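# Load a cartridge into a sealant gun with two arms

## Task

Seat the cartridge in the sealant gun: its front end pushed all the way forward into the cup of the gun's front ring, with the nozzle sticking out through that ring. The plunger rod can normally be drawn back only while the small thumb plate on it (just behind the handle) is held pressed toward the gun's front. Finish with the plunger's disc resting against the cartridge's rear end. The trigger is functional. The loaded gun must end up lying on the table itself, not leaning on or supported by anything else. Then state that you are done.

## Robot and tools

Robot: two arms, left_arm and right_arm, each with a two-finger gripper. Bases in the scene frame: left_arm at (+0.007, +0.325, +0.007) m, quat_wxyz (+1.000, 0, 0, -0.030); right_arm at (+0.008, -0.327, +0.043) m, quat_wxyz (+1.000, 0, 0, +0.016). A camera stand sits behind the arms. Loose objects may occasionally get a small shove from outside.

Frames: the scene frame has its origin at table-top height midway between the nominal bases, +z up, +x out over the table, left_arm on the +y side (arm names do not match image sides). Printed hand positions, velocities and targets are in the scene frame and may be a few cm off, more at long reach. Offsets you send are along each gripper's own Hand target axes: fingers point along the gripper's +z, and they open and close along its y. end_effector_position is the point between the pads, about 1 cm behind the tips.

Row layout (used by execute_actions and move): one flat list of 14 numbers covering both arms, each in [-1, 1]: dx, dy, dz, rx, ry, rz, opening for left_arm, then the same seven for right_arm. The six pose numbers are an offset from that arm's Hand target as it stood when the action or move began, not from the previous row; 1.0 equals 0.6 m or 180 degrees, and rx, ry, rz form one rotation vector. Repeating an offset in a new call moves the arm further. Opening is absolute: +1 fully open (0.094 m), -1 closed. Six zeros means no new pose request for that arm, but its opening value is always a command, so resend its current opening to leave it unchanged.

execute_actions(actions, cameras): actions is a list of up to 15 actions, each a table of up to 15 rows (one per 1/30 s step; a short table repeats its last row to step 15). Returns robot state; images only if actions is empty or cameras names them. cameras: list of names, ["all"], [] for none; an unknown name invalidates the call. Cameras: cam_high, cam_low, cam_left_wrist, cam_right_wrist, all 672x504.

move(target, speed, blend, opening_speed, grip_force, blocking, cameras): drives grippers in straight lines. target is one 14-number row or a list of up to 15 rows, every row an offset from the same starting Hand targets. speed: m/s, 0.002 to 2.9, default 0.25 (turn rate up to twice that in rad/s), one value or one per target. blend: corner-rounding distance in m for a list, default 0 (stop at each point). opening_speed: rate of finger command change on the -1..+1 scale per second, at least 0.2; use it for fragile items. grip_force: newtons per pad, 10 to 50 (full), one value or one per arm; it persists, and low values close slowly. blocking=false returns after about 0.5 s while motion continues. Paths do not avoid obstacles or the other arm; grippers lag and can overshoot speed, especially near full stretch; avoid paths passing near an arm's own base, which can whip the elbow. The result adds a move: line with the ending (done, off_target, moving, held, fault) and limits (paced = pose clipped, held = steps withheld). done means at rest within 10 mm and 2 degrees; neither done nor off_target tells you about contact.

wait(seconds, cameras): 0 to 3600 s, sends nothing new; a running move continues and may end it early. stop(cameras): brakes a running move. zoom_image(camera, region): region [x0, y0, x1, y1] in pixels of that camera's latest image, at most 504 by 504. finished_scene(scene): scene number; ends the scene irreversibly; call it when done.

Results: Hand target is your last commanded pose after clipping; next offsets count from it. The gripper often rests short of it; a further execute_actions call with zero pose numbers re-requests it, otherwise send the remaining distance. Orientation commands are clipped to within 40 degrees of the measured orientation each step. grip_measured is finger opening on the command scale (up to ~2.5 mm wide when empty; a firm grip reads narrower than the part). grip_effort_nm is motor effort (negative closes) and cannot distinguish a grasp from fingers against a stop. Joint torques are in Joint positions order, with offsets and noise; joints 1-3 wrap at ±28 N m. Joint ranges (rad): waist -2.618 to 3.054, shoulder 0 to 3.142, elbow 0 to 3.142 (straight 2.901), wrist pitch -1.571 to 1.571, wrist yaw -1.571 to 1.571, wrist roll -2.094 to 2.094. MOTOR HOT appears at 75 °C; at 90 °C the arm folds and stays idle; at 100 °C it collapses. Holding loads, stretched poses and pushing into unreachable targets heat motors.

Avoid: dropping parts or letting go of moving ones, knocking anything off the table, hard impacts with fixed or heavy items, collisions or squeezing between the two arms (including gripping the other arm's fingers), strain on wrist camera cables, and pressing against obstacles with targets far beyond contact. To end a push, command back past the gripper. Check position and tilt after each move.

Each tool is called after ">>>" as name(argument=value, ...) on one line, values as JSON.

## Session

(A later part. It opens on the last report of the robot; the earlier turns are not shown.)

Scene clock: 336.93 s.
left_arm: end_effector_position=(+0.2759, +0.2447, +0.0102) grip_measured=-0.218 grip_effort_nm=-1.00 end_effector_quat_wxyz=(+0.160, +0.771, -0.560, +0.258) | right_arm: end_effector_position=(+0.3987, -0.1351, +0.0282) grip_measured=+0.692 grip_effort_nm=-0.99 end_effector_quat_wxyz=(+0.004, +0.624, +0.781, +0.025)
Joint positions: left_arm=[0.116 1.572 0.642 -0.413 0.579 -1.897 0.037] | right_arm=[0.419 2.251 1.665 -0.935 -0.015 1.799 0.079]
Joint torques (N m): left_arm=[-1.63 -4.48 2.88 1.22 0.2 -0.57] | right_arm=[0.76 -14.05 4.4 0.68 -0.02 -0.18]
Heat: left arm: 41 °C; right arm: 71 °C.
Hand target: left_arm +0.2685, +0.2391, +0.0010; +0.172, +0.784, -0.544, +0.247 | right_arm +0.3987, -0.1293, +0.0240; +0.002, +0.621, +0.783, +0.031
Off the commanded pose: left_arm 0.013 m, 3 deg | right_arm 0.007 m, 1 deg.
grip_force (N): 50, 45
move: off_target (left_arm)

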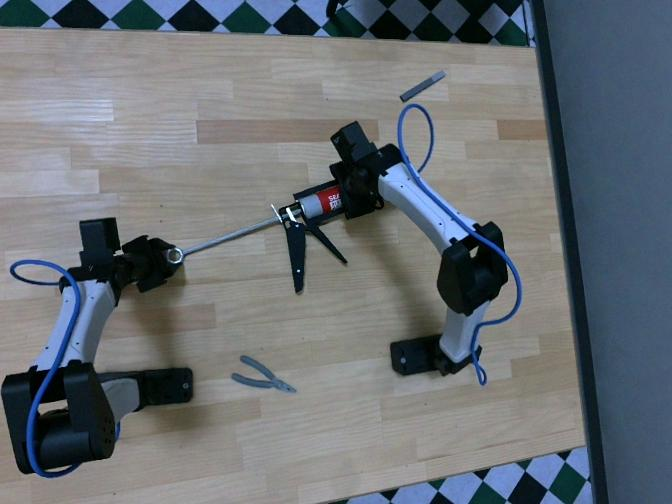

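>>> execute_actions(actions=[])

>>> zoom_image(camera="cam_high", region=[150, 150, 440, 300])

Scene clock: 338.17 s.
left_arm: end_effector_position=(+0.2759, +0.2447, +0.0102) grip_measured=-0.218 grip_effort_nm=-1.01 end_effector_quat_wxyz=(+0.160, +0.771, -0.560, +0.258) | right_arm: end_effector_position=(+0.3987, -0.1351, +0.0282) grip_measured=+0.692 grip_effort_nm=-0.98 end_effector_quat_wxyz=(+0.004, +0.624, +0.781, +0.025)
Joint positions: left_arm=[0.116 1.572 0.642 -0.413 0.579 -1.897 0.037] | right_arm=[0.419 2.251 1.665 -0.935 -0.015 1.799 0.079]
Joint velocities: within noise
Joint torques (N m): left_arm=[-1.61 -4.38 2.92 1.19 0.22 -0.55] | right_arm=[0.75 -14.01 4.36 0.68 -0.03 -0.17]
Heat: left arm: 41 °C; right arm: 71 °C.
Hand target: left_arm +0.2685, +0.2391, +0.0010; +0.172, +0.784, -0.544, +0.247 | right_arm +0.3987, -0.1293, +0.0240; +0.002, +0.621, +0.783, +0.031
Tool commands: left_gripper/opening=-0.5 right_gripper/opening=+0.45
Off the commanded pose: left_arm 0.013 m, 3 deg | right_arm 0.007 m, 1 deg.
grip_force (N): 50, 45

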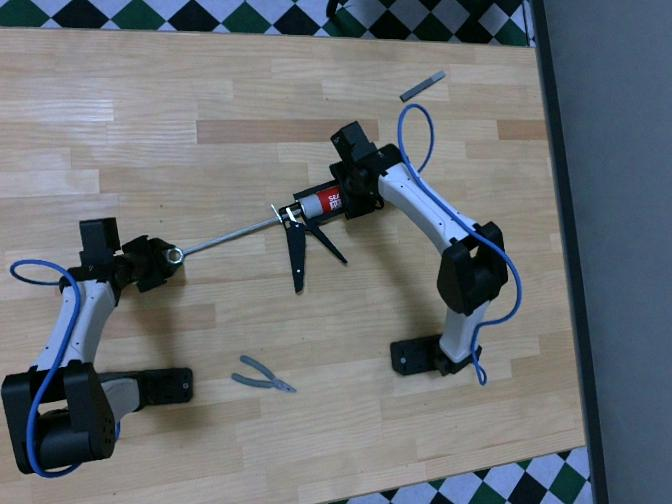

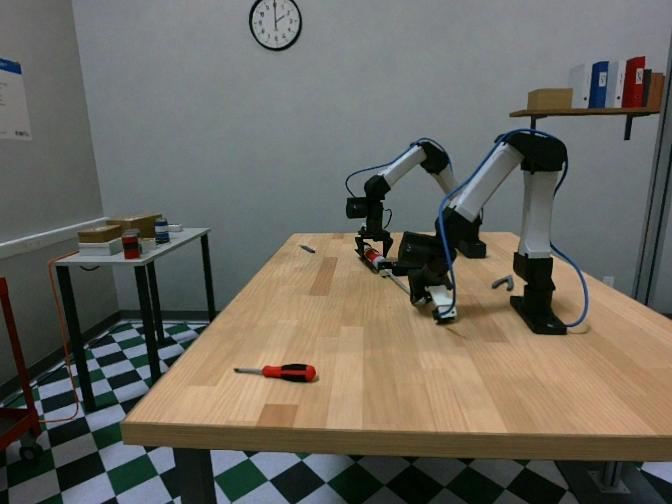

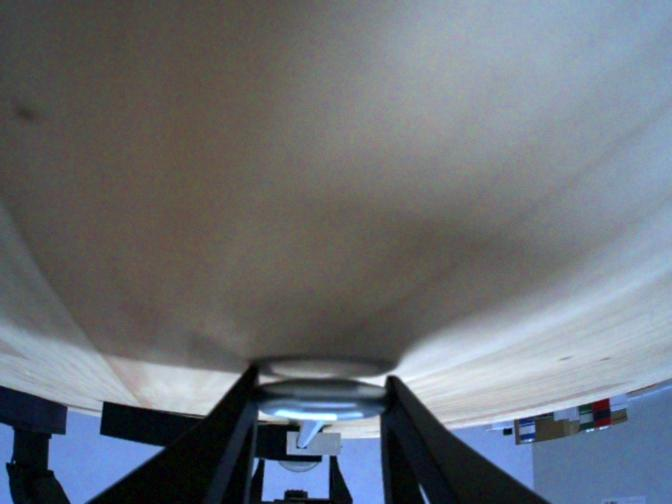

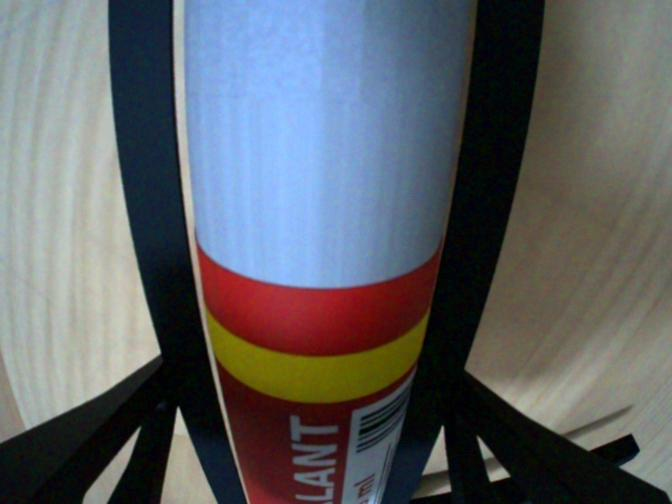

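Scaled by 1.738 from the camera's image (finer frame: 960x720).

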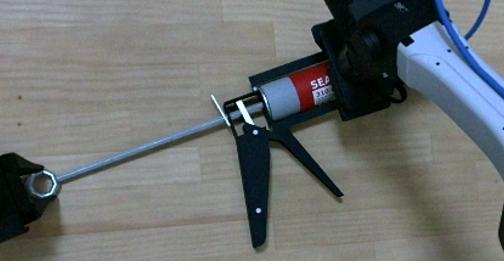

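>>> zoom_image(camera="cam_high", region=[264, 172, 344, 232])

>>> zoom_image(camera="cam_high", region=[140, 220, 220, 280])

Scaled by 6.300 from the camera's image (finer frame: 960x720).

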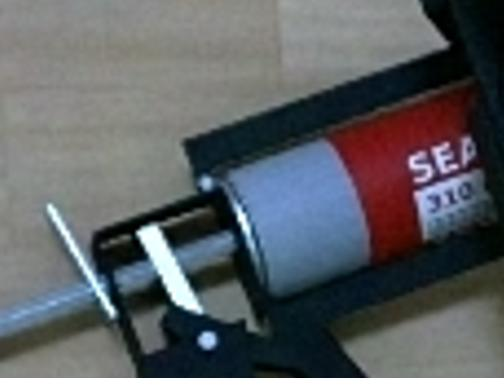

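Scaled by 6.300 from the camera's image (finer frame: 960x720).

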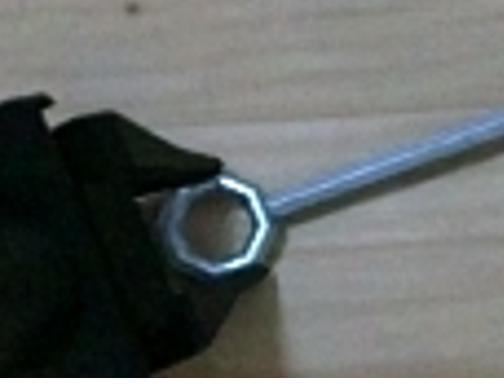

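>>> move(target=[0.0204, 0.0020, 0.0143, 0, 0, 0, -0.5, 0, 0, 0, 0, 0, 0, 0.45], speed=0.04, cameras=["cam_high"])

>>> zoom_image(camera="cam_high", region=[264, 172, 344, 232])

>>> zoom_image(camera="cam_high", region=[140, 220, 220, 280])

Scene clock: 339.93 s.
left_arm: end_effector_position=(+0.2783, +0.2335, +0.0102) grip_measured=-0.218 grip_effort_nm=-1.01 end_effector_quat_wxyz=(+0.159, +0.773, -0.559, +0.256) | right_arm: end_effector_position=(+0.4012, -0.1454, +0.0282) grip_measured=+0.692 grip_effort_nm=-0.98 end_effector_quat_wxyz=(+0.020, +0.624, +0.781, +0.013)
Joint positions: left_arm=[0.064 1.572 0.642 -0.383 0.561 -1.961 0.037] | right_arm=[0.411 2.251 1.665 -0.944 0.025 1.791 0.079]
Joint torques (N m): left_arm=[-2.7 -3.95 3.32 1.35 0.21 -0.6] | right_arm=[1.43 -14.04 4.41 0.73 -0.41 -0.1]
Heat: left arm: 41 °C; right arm: 71 °C.
Hand target: left_arm +0.2726, +0.2246, +0.0010; +0.172, +0.784, -0.544, +0.247 | right_arm +0.3988, -0.1292, +0.0240; +0.002, +0.621, +0.783, +0.031
Off the commanded pose: left_arm 0.014 m, 3 deg | right_arm 0.017 m, 3 deg.
grip_force (N): 50, 45
move: off_target (left_arm)

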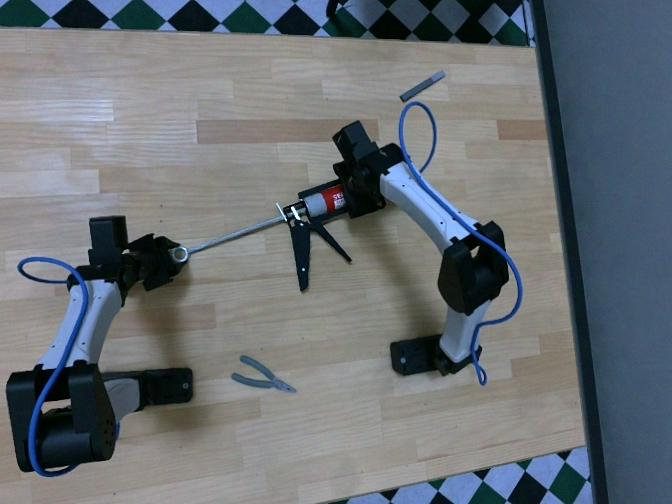

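Scaled by 6.300 from the camera's image (finer frame: 960x720).

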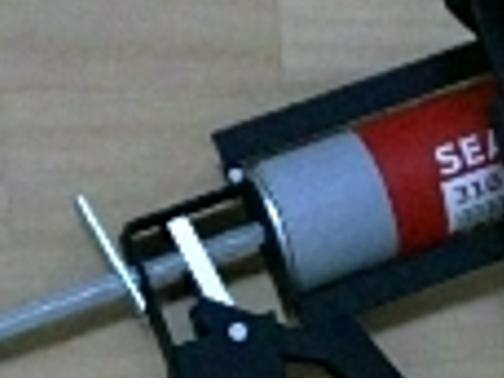

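Scaled by 6.300 from the camera's image (finer frame: 960x720).

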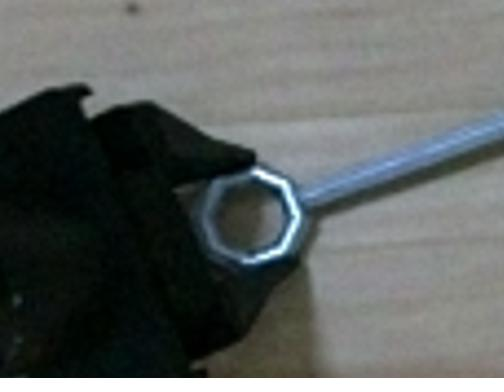

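>>> move(target=[0.0136, 0.0013, 0.0095, 0, 0, 0, -0.5, 0.0249, -0.0013, 0.0008, 0, 0, 0, 0.45], speed=0.04, cameras=["cam_high"])

>>> zoom_image(camera="cam_high", region=[264, 172, 344, 232])

>>> zoom_image(camera="cam_high", region=[140, 220, 220, 280])

Scene clock: 341.93 s.
left_arm: end_effector_position=(+0.2798, +0.2271, +0.0101) grip_measured=-0.218 grip_effort_nm=-1.01 end_effector_quat_wxyz=(+0.156, +0.776, -0.557, +0.253) | right_arm: end_effector_position=(+0.4018, -0.1513, +0.0282) grip_measured=+0.692 grip_effort_nm=-0.98 end_effector_quat_wxyz=(+0.035, +0.625, +0.780, +0.001)
Joint positions: left_arm=[0.031 1.57 0.642 -0.364 0.544 -2.004 0.037] | right_arm=[0.413 2.252 1.665 -0.952 0.062 1.795 0.079]
Joint torques (N m): left_arm=[-3.3 -3.45 3.66 1.45 0.28 -0.67] | right_arm=[4.21 -13.44 5.48 0.68 -0.76 0.17]
Heat: left arm: 41 °C; right arm: 71 °C.
Hand target: left_arm +0.2754, +0.2150, +0.0010; +0.172, +0.784, -0.544, +0.247 | right_arm +0.3946, -0.1150, +0.0240; +0.002, +0.621, +0.783, +0.031
Off the commanded pose: left_arm 0.016 m, 3 deg | right_arm 0.037 m, 5 deg.
grip_force (N): 50, 45
move: off_target (left_arm, right_arm)

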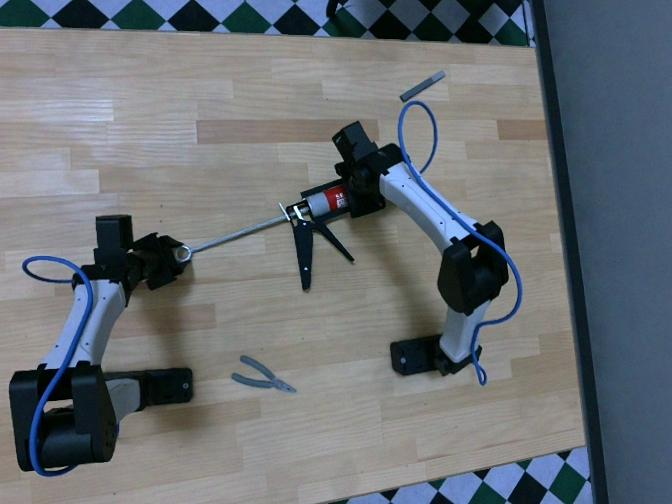

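Scaled by 6.300 from the camera's image (finer frame: 960x720).

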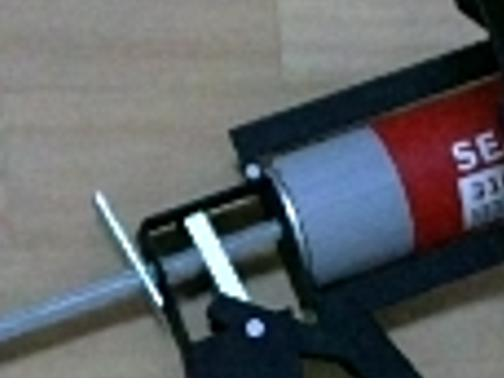

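Scaled by 6.300 from the camera's image (finer frame: 960x720).

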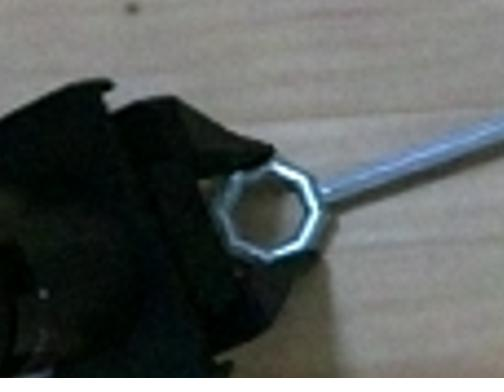

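>>> zoom_image(camera="cam_high", region=[290, 190, 330, 222])

>>> zoom_image(camera="cam_high", region=[330, 150, 410, 210])

Scaled by 12.600 from the camera's image (finer frame: 960x720).

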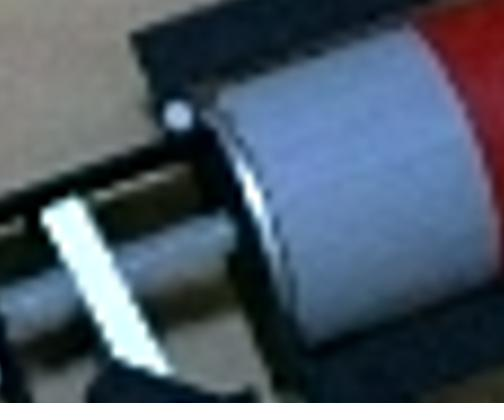

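Scaled by 6.300 from the camera's image (finer frame: 960x720).

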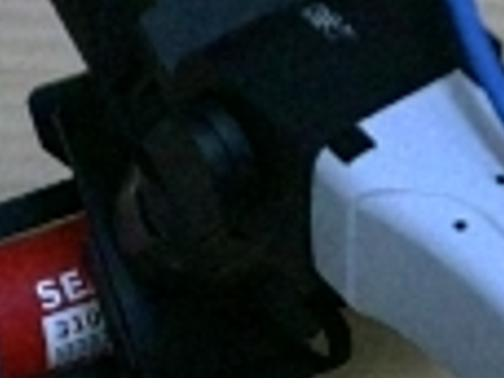

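>>> move(target=[-0.0163, -0.0016, -0.0114, 0, 0, 0, -0.5, -0.0615, -0.0020, -0.0023, 0.0018, -0.0284, 0.0025, 0.45], speed=0.05, cameras=["cam_high"])

>>> zoom_image(camera="cam_high", region=[264, 172, 344, 232])

>>> zoom_image(camera="cam_high", region=[140, 220, 220, 280])

Scene clock: 345.40 s.
left_arm: end_effector_position=(+0.2798, +0.2274, +0.0104) grip_measured=-0.218 grip_effort_nm=-1.01 end_effector_quat_wxyz=(+0.158, +0.774, -0.557, +0.257) | right_arm: end_effector_position=(+0.4023, -0.1529, +0.0283) grip_measured=+0.692 grip_effort_nm=-0.98 end_effector_quat_wxyz=(+0.036, +0.625, +0.780, +0.000)
Joint positions: left_arm=[0.038 1.57 0.638 -0.359 0.554 -1.997 0.037] | right_arm=[0.411 2.252 1.665 -0.953 0.066 1.793 0.079]
Joint torques (N m): left_arm=[0.23 -4.04 3.48 1.11 0.23 -0.26] | right_arm=[0.09 -14.17 4.11 0.54 0.08 -0.17]
Heat: left arm: 41 °C; right arm: 71 °C.
Hand target: left_arm +0.2720, +0.2265, +0.0010; +0.172, +0.784, -0.544, +0.247 | right_arm +0.4018, -0.1512, +0.0240; +0.035, +0.625, +0.780, +0.001
Off the commanded pose: left_arm 0.012 m, 3 deg | right_arm 0.005 m, 0 deg.
grip_force (N): 50, 45
move: off_target (left_arm)

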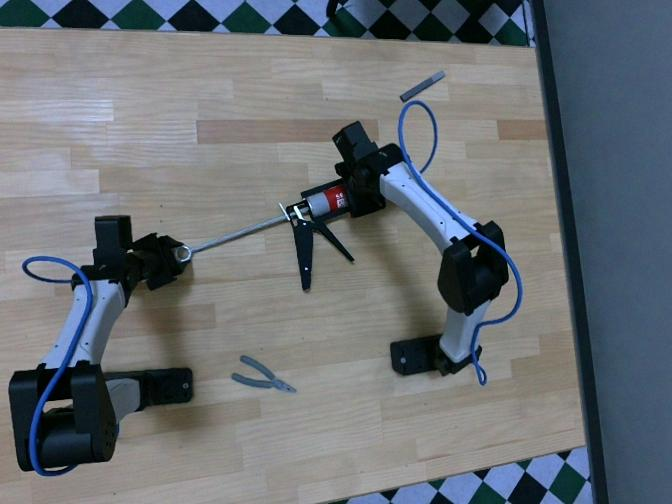

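Scaled by 6.300 from the camera's image (finer frame: 960x720).

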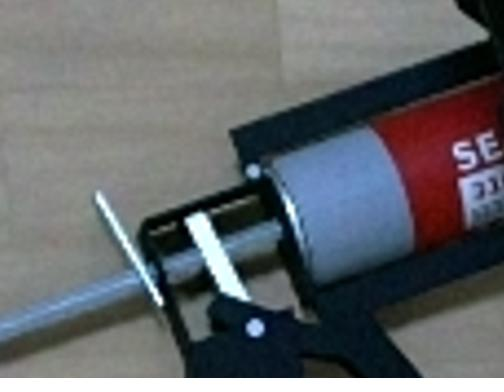

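Scaled by 6.300 from the camera's image (finer frame: 960x720).

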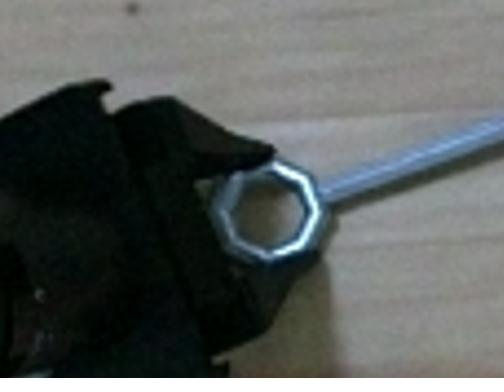

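>>> move(target=[[0, 0, 0, 0, 0, 0, -0.5, 0, 0, 0, 0, 0, 0, 1.0], [0, 0, 0, 0, 0, 0, -0.5, -0.0058, 0.0049, -0.1081, 0, 0, 0, 1.0], [0, 0, 0, 0, 0, 0, -0.5, -0.0351, -0.2212, -0.2190, -0.0018, 0.0496, 0.0015, 1.0]], speed=[0.1, 0.08, 0.25], opening_speed=1.0, cameras=["all"])

Scene clock: 349.83 s.
left_arm: end_effector_position=(+0.2797, +0.2268, +0.0105) grip_measured=-0.218 grip_effort_nm=-1.01 end_effector_quat_wxyz=(+0.160, +0.773, -0.557, +0.259) | right_arm: end_effector_position=(+0.2733, -0.1924, +0.1472) grip_measured=+0.999 grip_effort_nm=0.03 end_effector_quat_wxyz=(-0.022, +0.624, +0.779, +0.051)
Joint positions: left_arm=[0.038 1.57 0.636 -0.357 0.558 -1.996 0.037] | right_arm=[0.387 1.605 1.26 -1.155 -0.086 1.773 0.094]
Joint torques (N m): left_arm=[0.43 -4.03 3.66 1.12 0.26 -0.29] | right_arm=[-0.72 -10.22 4.55 0.35 -0.04 -0.24]
Heat: left arm: 41 °C; right arm: 71 °C.
Hand target: left_arm +0.2721, +0.2265, +0.0011; +0.172, +0.783, -0.544, +0.247 | right_arm +0.2697, -0.1954, +0.1501; -0.024, +0.624, +0.779, +0.052
Off the commanded pose: left_arm 0.012 m, 3 deg | right_arm 0.006 m, 0 deg.
grip_force (N): 50, 45
move: done

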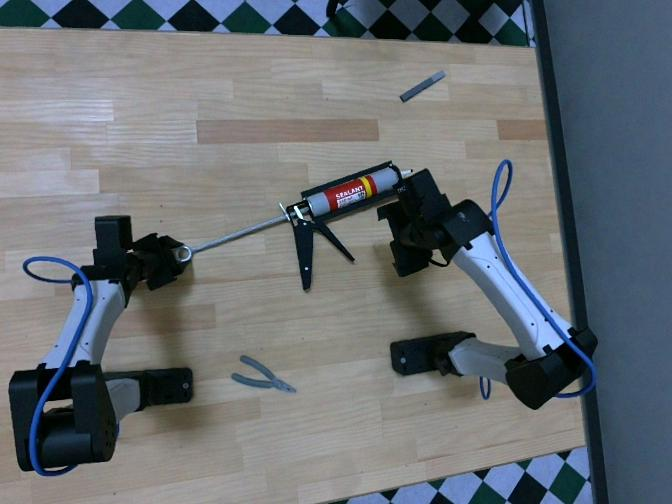

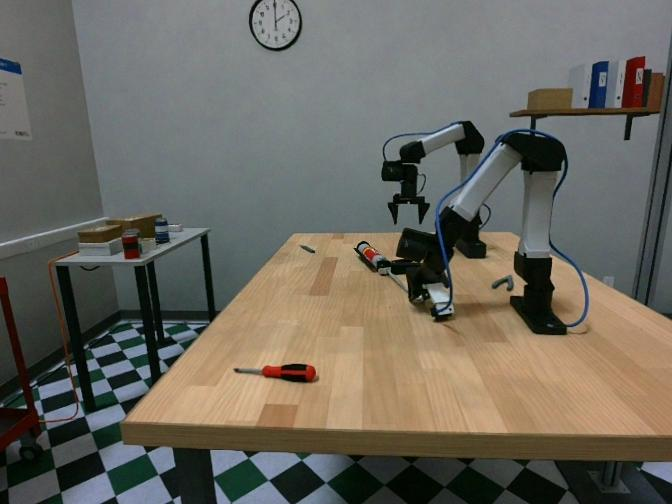

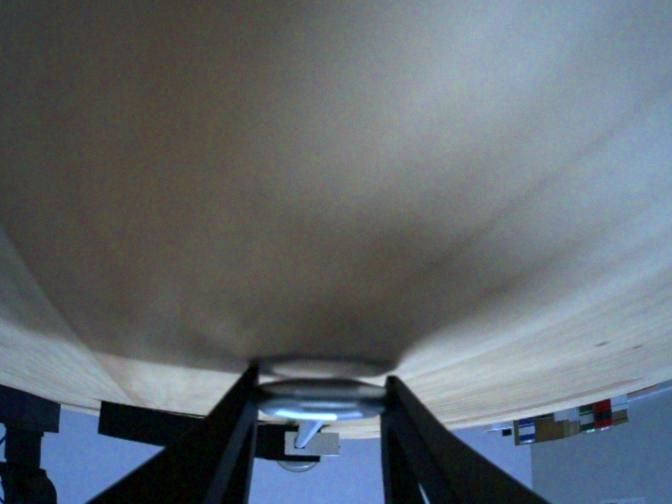

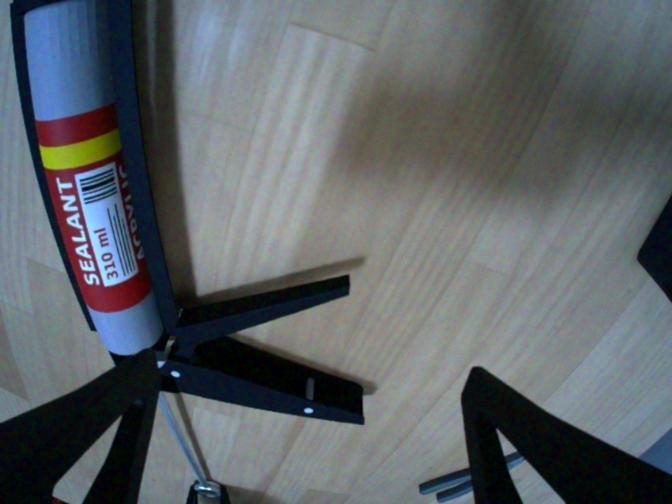

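>>> zoom_image(camera="cam_high", region=[340, 150, 430, 215])

>>> zoom_image(camera="cam_high", region=[290, 185, 335, 220])

>>> zoom_image(camera="cam_right_wrist", region=[60, 280, 220, 420])

Scaled by 5.600 from the camera's image (finer frame: 960x720).

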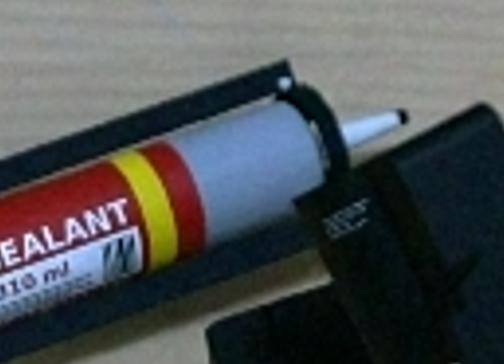

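Scaled by 11.200 from the camera's image (finer frame: 960x720).

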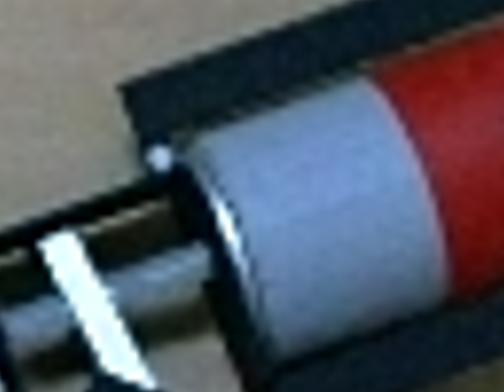

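Scaled by 3.150 from the camera's image (finer frame: 960x720).

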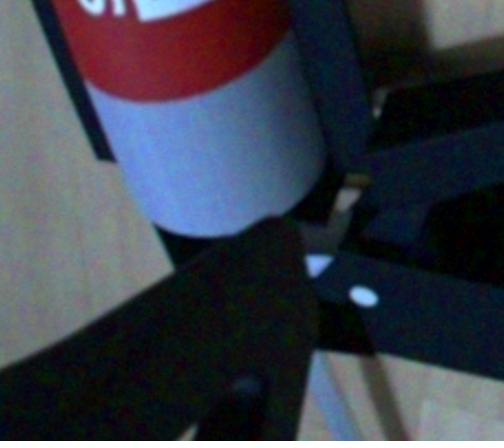

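>>> move(target=[0, 0, 0, 0, 0, 0, -0.5, 0.2921, 0.2167, 0.1252, 0, 0, 0, 1.0], speed=0.3, cameras=["cam_right_wrist", "cam_high"])

Scene clock: 353.57 s.
left_arm: end_effector_position=(+0.2797, +0.2268, +0.0105) grip_measured=-0.218 grip_effort_nm=-1.01 end_effector_quat_wxyz=(+0.160, +0.773, -0.557, +0.259) | right_arm: end_effector_position=(+0.3559, +0.0108, +0.0967) grip_measured=+0.999 grip_effort_nm=0.03 end_effector_quat_wxyz=(-0.031, +0.620, +0.782, +0.051)
Joint positions: left_arm=[0.038 1.57 0.636 -0.357 0.558 -1.996 0.037] | right_arm=[0.711 2.374 2.148 -1.253 -0.077 2.087 0.094]
Joint torques (N m): left_arm=[0.58 -3.9 3.54 1.08 0.25 -0.29] | right_arm=[-0.16 -15.15 7.58 0.3 0.15 -0.09]
Heat: left arm: 41 °C; right arm: 70 °C.
Hand target: left_arm +0.2721, +0.2265, +0.0011; +0.172, +0.783, -0.544, +0.247 | right_arm +0.3602, +0.0110, +0.1002; -0.024, +0.624, +0.779, +0.052
Off the commanded pose: left_arm 0.012 m, 3 deg | right_arm 0.006 m, 1 deg.
grip_force (N): 50, 45
move: done
Images, in order (width x height): cam_high 672x504, cam_right_wrist 672x504.

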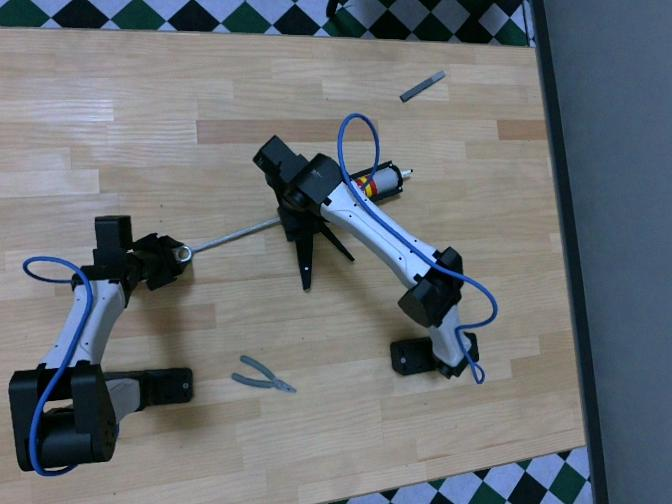

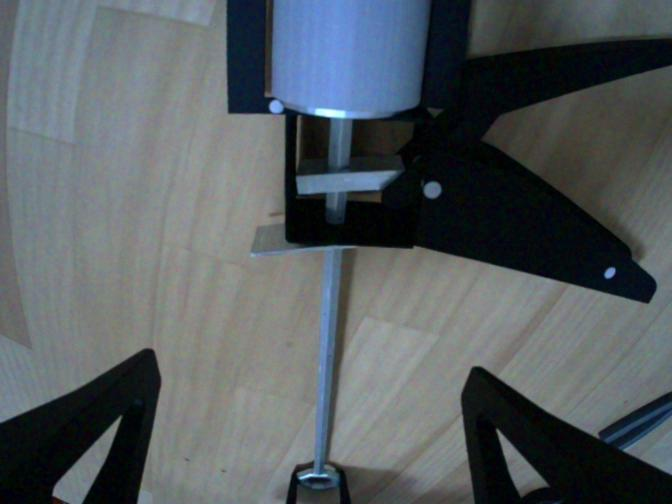

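>>> zoom_image(camera="cam_right_wrist", region=[220, 40, 480, 270])

>>> zoom_image(camera="cam_right_wrist", region=[250, 80, 450, 150])

Scaled by 1.938 from the camera's image (finer frame: 960x720).

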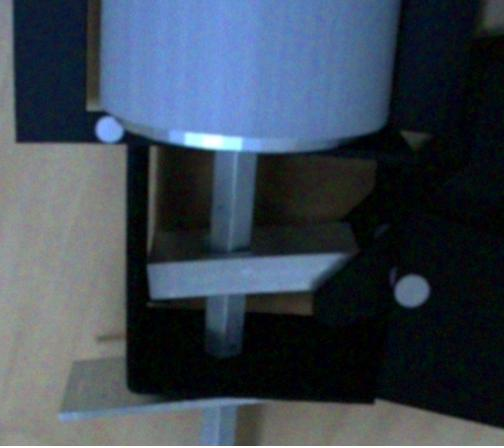

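Scaled by 2.520 from the camera's image (finer frame: 960x720).

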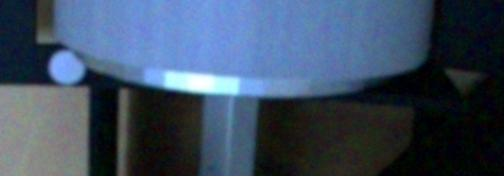

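>>> move(target=[0, 0, 0, 0, 0, 0, -0.5, -0.2887, 0.0160, -0.0289, 0, 0, 0, 1.0], speed=0.3, cameras=["cam_right_wrist"])

Scene clock: 355.73 s.
left_arm: end_effector_position=(+0.2797, +0.2268, +0.0105) grip_measured=-0.218 grip_effort_nm=-1.01 end_effector_quat_wxyz=(+0.160, +0.773, -0.557, +0.259) | right_arm: end_effector_position=(+0.4033, -0.1609, +0.0841) grip_measured=+0.999 grip_effort_nm=0.03 end_effector_quat_wxyz=(-0.035, +0.630, +0.775, +0.028)
Joint positions: left_arm=[0.038 1.57 0.636 -0.357 0.558 -1.996 0.037] | right_arm=[0.33 2.203 1.812 -1.166 -0.09 1.726 0.094]
Joint torques (N m): left_arm=[0.24 -3.86 3.37 1.12 0.25 -0.28] | right_arm=[0.27 -18.88 4.41 0.52 -0.04 -0.25]
Heat: left arm: 41 °C; right arm: 70 °C.
Hand target: left_arm +0.2721, +0.2265, +0.0011; +0.172, +0.783, -0.544, +0.247 | right_arm +0.4070, -0.1570, +0.0999; -0.024, +0.624, +0.779, +0.052
Off the commanded pose: left_arm 0.012 m, 3 deg | right_arm 0.017 m, 3 deg.
grip_force (N): 50, 45
move: off_target (right_arm)

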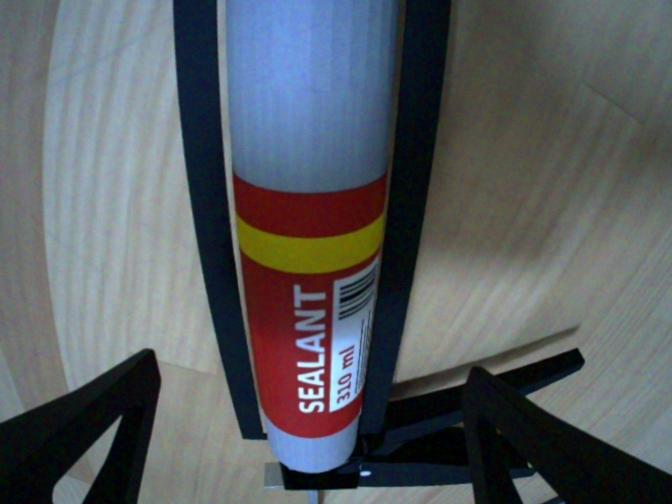

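>>> move(target=[[0, 0, 0, 0, 0, 0, 0.3, 0, 0, 0, 0, 0, 0, 1.0], [0, 0, -0.1167, 0, 0, 0, 0.3, -0.0574, -0.3293, -0.1066, 0, 0, 0, 1.0]], speed=[0.1, 0.15], opening_speed=0.6, cameras=["cam_high", "cam_left_wrist", "cam_low"])

>>> zoom_image(camera="cam_high", region=[365, 150, 425, 195])

>>> zoom_image(camera="cam_high", region=[160, 140, 430, 300])

Scene clock: 360.30 s.
left_arm: end_effector_position=(+0.2522, +0.2633, +0.0483) grip_measured=+0.298 grip_effort_nm=0.15 end_effector_quat_wxyz=(+0.176, +0.789, -0.540, +0.234) | right_arm: end_effector_position=(+0.2250, -0.2374, +0.1488) grip_measured=+0.999 grip_effort_nm=0.03 end_effector_quat_wxyz=(-0.021, +0.624, +0.779, +0.053)
Joint positions: left_arm=[0.202 1.432 0.713 -0.728 0.583 -1.837 0.061] | right_arm=[0.291 1.366 1.049 -1.186 -0.093 1.677 0.094]
Joint torques (N m): left_arm=[1.31 -5.57 7.61 0.46 0.39 0.08] | right_arm=[-0.73 -7.41 4.48 0.32 -0.03 -0.25]
Heat: left arm: 42 °C; right arm: 70 °C.
Hand target: left_arm +0.2580, +0.2641, +0.0583; +0.172, +0.784, -0.544, +0.247 | right_arm +0.2202, -0.2400, +0.1499; -0.024, +0.624, +0.779, +0.052
Off the commanded pose: left_arm 0.012 m, 2 deg | right_arm 0.006 m, 0 deg.
grip_force (N): 50, 45
move: off_target (left_arm)
Images, in order (width x height): cam_high 672x504, cam_low 672x504, cam_left_wrist 672x504.

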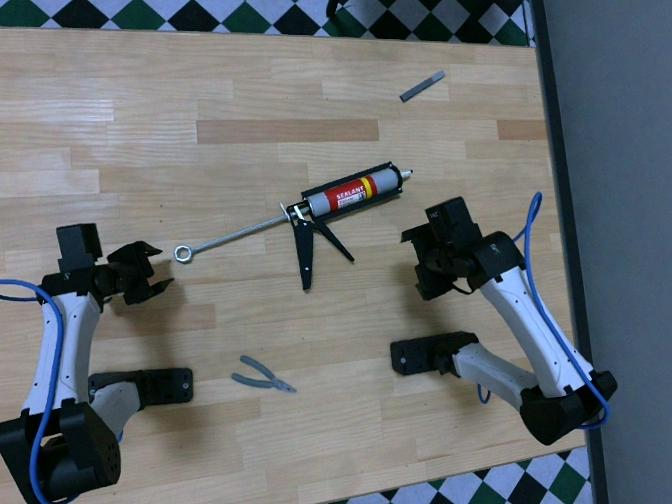

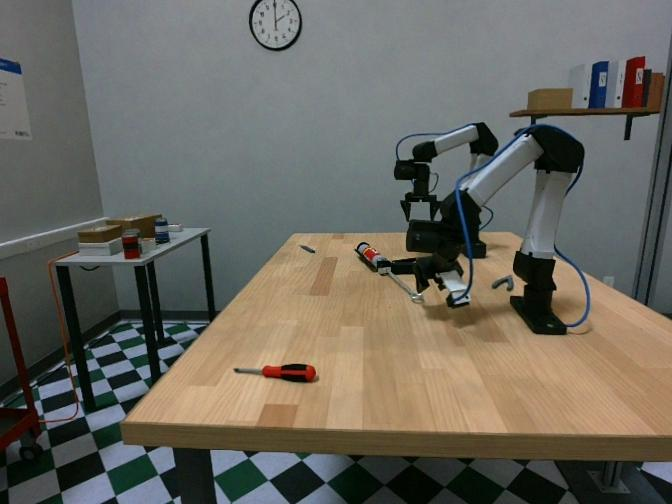

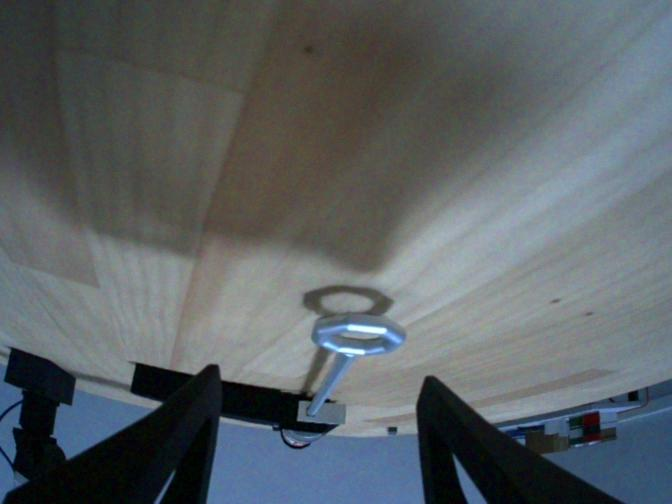

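Scaled by 8.400 from the camera's image (finer frame: 960x720).

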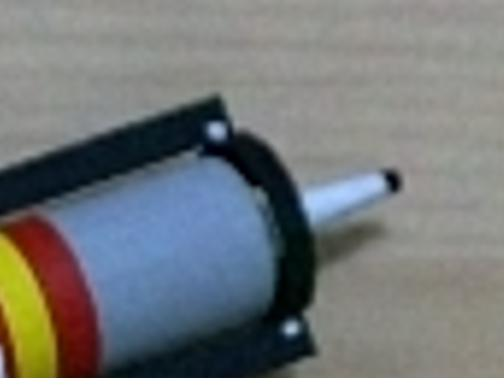

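Scaled by 1.867 from the camera's image (finer frame: 960x720).

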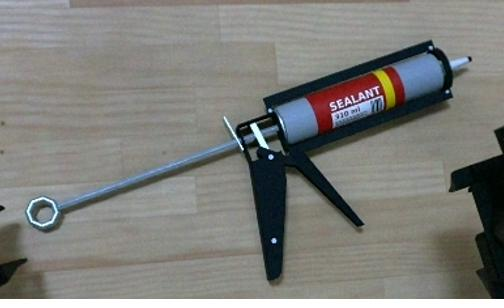

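>>> wait(seconds=0, cameras=["cam_right_wrist"])

Scene clock: 362.80 s.
left_arm: end_effector_position=(+0.2521, +0.2633, +0.0483) grip_measured=+0.298 grip_effort_nm=0.14 end_effector_quat_wxyz=(+0.176, +0.789, -0.540, +0.234) | right_arm: end_effector_position=(+0.2249, -0.2373, +0.1488) grip_measured=+0.999 grip_effort_nm=0.03 end_effector_quat_wxyz=(-0.021, +0.624, +0.779, +0.053)
Joint positions: left_arm=[0.202 1.432 0.713 -0.729 0.583 -1.836 0.061] | right_arm=[0.291 1.366 1.049 -1.187 -0.094 1.676 0.094]
Joint torques (N m): left_arm=[1.06 -5.6 7.45 0.5 0.35 0.07] | right_arm=[-0.73 -7.34 4.51 0.32 -0.04 -0.26]
Heat: left arm: 42 °C; right arm: 69 °C.
Hand target: left_arm +0.2579, +0.2641, +0.0583; +0.172, +0.784, -0.544, +0.247 | right_arm +0.2202, -0.2400, +0.1499; -0.024, +0.624, +0.779, +0.052
Tool commands: left_gripper/opening=+0.3 right_gripper/opening=+1.0
Off the commanded pose: left_arm 0.012 m, 2 deg | right_arm 0.006 m, 0 deg.
grip_force (N): 50, 45

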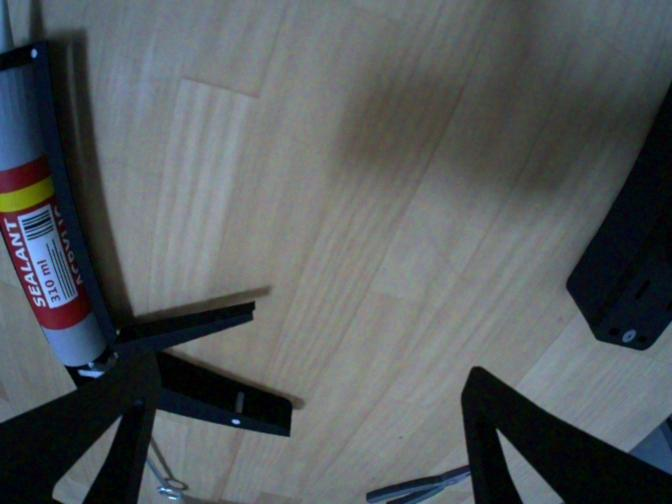

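>>> zoom_image(camera="cam_right_wrist", region=[0, 0, 110, 120])

Scaled by 4.200 from the camera's image (finer frame: 960x720).

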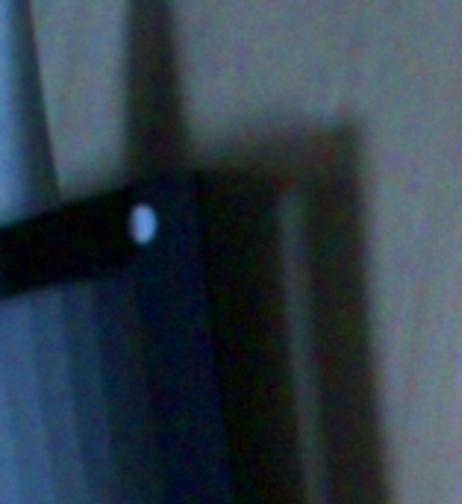

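>>> wait(seconds=0, cameras=["cam_high"])

>>> zoom_image(camera="cam_high", region=[380, 152, 420, 188])

>>> zoom_image(camera="cam_high", region=[275, 180, 335, 225])

Scene clock: 363.97 s.
left_arm: end_effector_position=(+0.2521, +0.2633, +0.0483) grip_measured=+0.298 grip_effort_nm=0.14 end_effector_quat_wxyz=(+0.176, +0.789, -0.540, +0.234) | right_arm: end_effector_position=(+0.2249, -0.2373, +0.1488) grip_measured=+0.999 grip_effort_nm=0.03 end_effector_quat_wxyz=(-0.021, +0.624, +0.779, +0.053)
Joint positions: left_arm=[0.202 1.432 0.713 -0.729 0.583 -1.836 0.061] | right_arm=[0.291 1.366 1.049 -1.187 -0.094 1.676 0.094]
Joint torques (N m): left_arm=[1.2 -5.56 7.62 0.49 0.37 0.09] | right_arm=[-0.75 -7.36 4.49 0.31 -0.03 -0.25]
Heat: left arm: 42 °C; right arm: 68 °C.
Hand target: left_arm +0.2579, +0.2641, +0.0583; +0.172, +0.784, -0.544, +0.247 | right_arm +0.2202, -0.2400, +0.1499; -0.024, +0.624, +0.779, +0.052
Tool commands: left_gripper/opening=+0.3 right_gripper/opening=+1.0
Off the commanded pose: left_arm 0.012 m, 2 deg | right_arm 0.006 m, 0 deg.
grip_force (N): 50, 45

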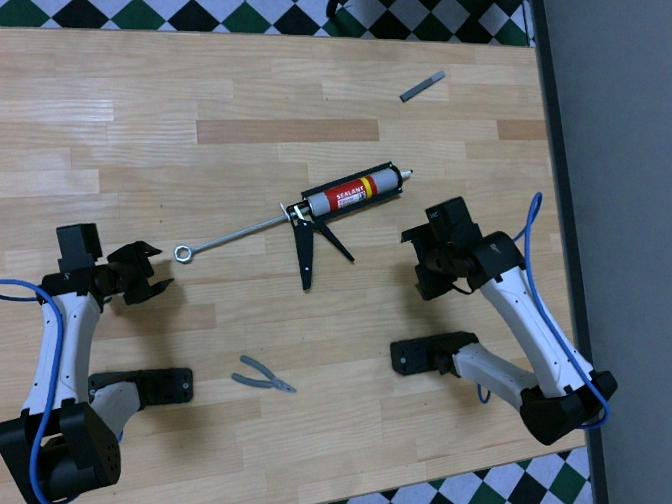

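Scaled by 12.600 from the camera's image (finer frame: 960x720).

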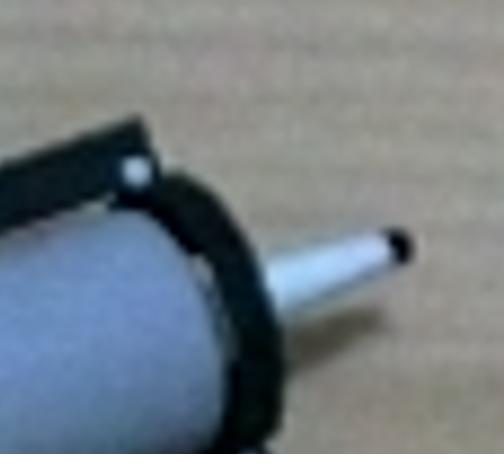

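Scaled by 8.400 from the camera's image (finer frame: 960x720).

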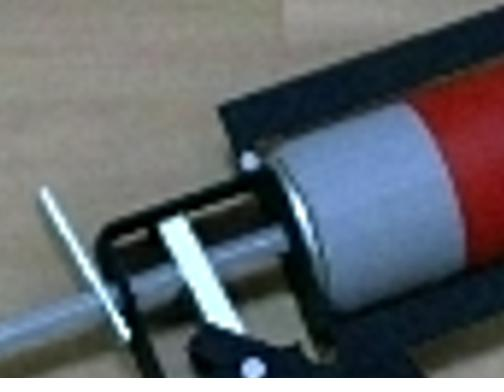

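>>> move(target=[0, 0, 0, 0, 0, 0, 0.3, -0.0630, 0.2342, 0.0223, 0.0324, -0.0205, -0.3462, 1.0], speed=0.4, cameras=["cam_right_wrist"])

Scene clock: 367.73 s.
left_arm: end_effector_position=(+0.2521, +0.2633, +0.0483) grip_measured=+0.298 grip_effort_nm=0.15 end_effector_quat_wxyz=(+0.176, +0.789, -0.540, +0.234) | right_arm: end_effector_position=(+0.3591, -0.2418, +0.1348) grip_measured=+0.999 grip_effort_nm=0.03 end_effector_quat_wxyz=(-0.008, +0.131, +0.991, +0.003)
Joint positions: left_arm=[0.202 1.432 0.713 -0.729 0.583 -1.836 0.061] | right_arm=[0.201 1.931 1.608 -1.26 -0.012 0.496 0.094]
Joint torques (N m): left_arm=[1.26 -5.35 7.45 0.46 0.37 0.08] | right_arm=[-0.75 -11 7.51 0.24 0.13 -0.26]
Heat: left arm: 42 °C; right arm: 67 °C.
Hand target: left_arm +0.2580, +0.2642, +0.0583; +0.172, +0.784, -0.544, +0.247 | right_arm +0.3659, -0.2449, +0.1400; +0.000, +0.131, +0.991, +0.000
Off the commanded pose: left_arm 0.012 m, 2 deg | right_arm 0.009 m, 1 deg.
grip_force (N): 50, 45
move: done

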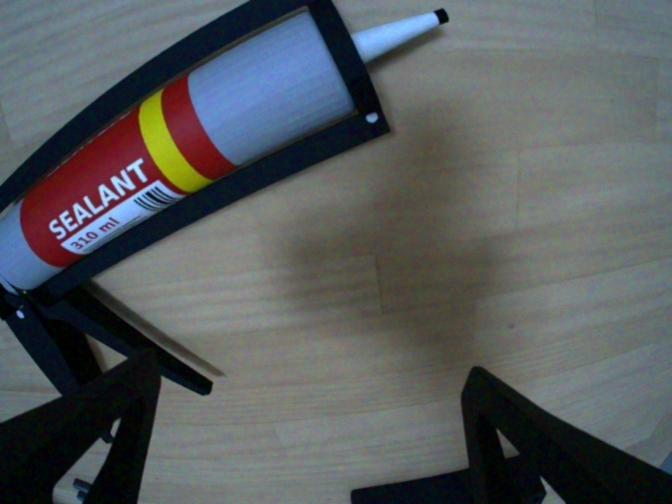

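>>> zoom_image(camera="cam_right_wrist", region=[270, 0, 460, 150])

>>> zoom_image(camera="cam_right_wrist", region=[300, 0, 390, 70])

Scaled by 2.653 from the camera's image (finer frame: 960x720).

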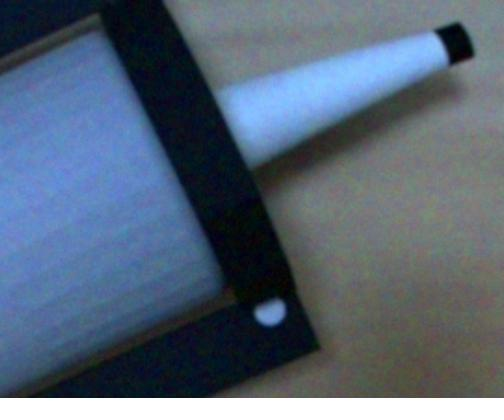

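Scaled by 5.600 from the camera's image (finer frame: 960x720).

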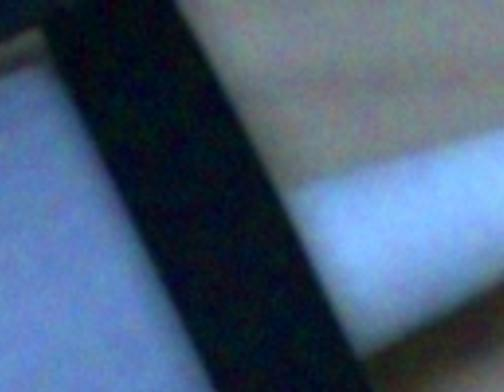

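>>> move(target=[0, 0, 0, 0, 0, 0, 0.3, 0.0703, 0.1087, -0.0167, 0, 0, 0.1667, 1.0], speed=0.3, cameras=["cam_right_wrist"])

Scene clock: 371.80 s.
left_arm: end_effector_position=(+0.2521, +0.2633, +0.0483) grip_measured=+0.298 grip_effort_nm=0.15 end_effector_quat_wxyz=(+0.176, +0.789, -0.540, +0.234) | right_arm: end_effector_position=(+0.3375, -0.1729, +0.1449) grip_measured=+0.999 grip_effort_nm=0.03 end_effector_quat_wxyz=(-0.007, +0.381, +0.925, +0.000)
Joint positions: left_arm=[0.202 1.432 0.713 -0.729 0.583 -1.836 0.061] | right_arm=[0.4 1.936 1.655 -1.299 -0.011 1.213 0.094]
Joint torques (N m): left_arm=[1.14 -5.71 7.6 0.47 0.36 0.12] | right_arm=[0.32 -11.1 7.43 0.18 0.17 -0.08]
Heat: left arm: 43 °C; right arm: 66 °C.
Hand target: left_arm +0.2580, +0.2642, +0.0583; +0.172, +0.784, -0.544, +0.247 | right_arm +0.3421, -0.1711, +0.1501; +0.000, +0.383, +0.924, +0.000
Off the commanded pose: left_arm 0.012 m, 2 deg | right_arm 0.007 m, 1 deg.
grip_force (N): 50, 45
move: done

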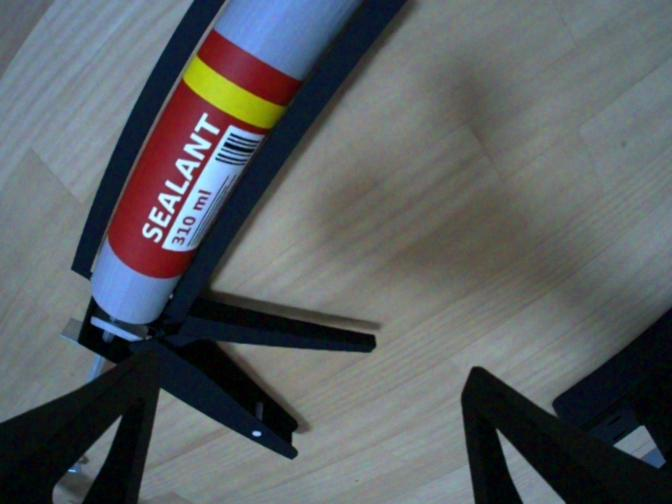

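>>> move(target=[0, 0, 0, 0, 0, 0, 0.3, 0, 0, 0, 0, -0.12, 0, 1.0], speed=0.3, cameras=["cam_right_wrist"])

Scene clock: 373.77 s.
left_arm: end_effector_position=(+0.2521, +0.2633, +0.0483) grip_measured=+0.298 grip_effort_nm=0.14 end_effector_quat_wxyz=(+0.176, +0.789, -0.540, +0.234) | right_arm: end_effector_position=(+0.3386, -0.1721, +0.1387) grip_measured=+0.999 grip_effort_nm=0.03 end_effector_quat_wxyz=(+0.153, +0.371, +0.912, -0.088)
Joint positions: left_arm=[0.202 1.432 0.713 -0.729 0.583 -1.836 0.061] | right_arm=[0.572 1.897 1.536 -1.187 0.353 1.372 0.094]
Joint torques (N m): left_arm=[1.32 -5.6 7.51 0.47 0.35 0.1] | right_arm=[0.31 -15.15 4.49 0.62 0.44 -0.08]
Heat: left arm: 43 °C; right arm: 66 °C.
Hand target: left_arm +0.2580, +0.2642, +0.0583; +0.172, +0.784, -0.544, +0.247 | right_arm +0.3421, -0.1711, +0.1501; +0.173, +0.376, +0.907, -0.071
Off the commanded pose: left_arm 0.012 m, 2 deg | right_arm 0.012 m, 3 deg.
grip_force (N): 50, 45
move: off_target (right_arm)

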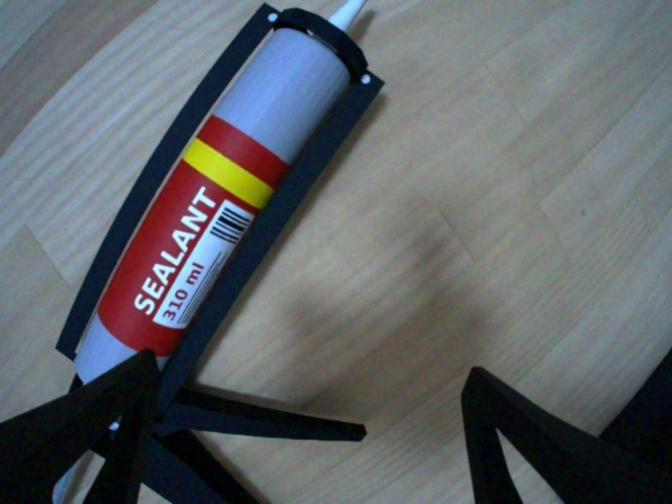

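>>> zoom_image(camera="cam_right_wrist", region=[250, 0, 400, 110])

>>> zoom_image(camera="cam_right_wrist", region=[275, 5, 335, 50])

Scaled by 3.360 from the camera's image (finer frame: 960x720).

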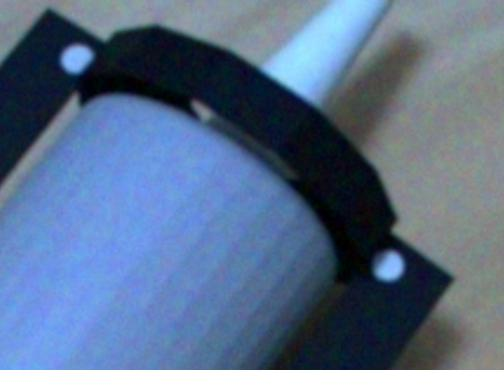

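Scaled by 8.400 from the camera's image (finer frame: 960x720).

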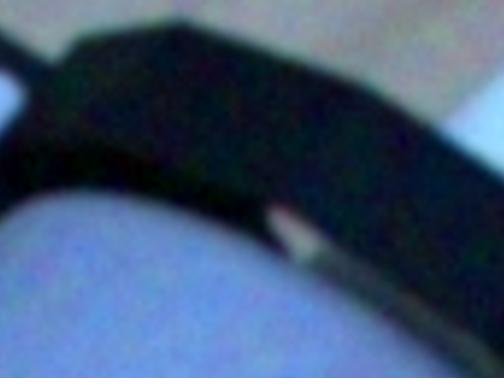

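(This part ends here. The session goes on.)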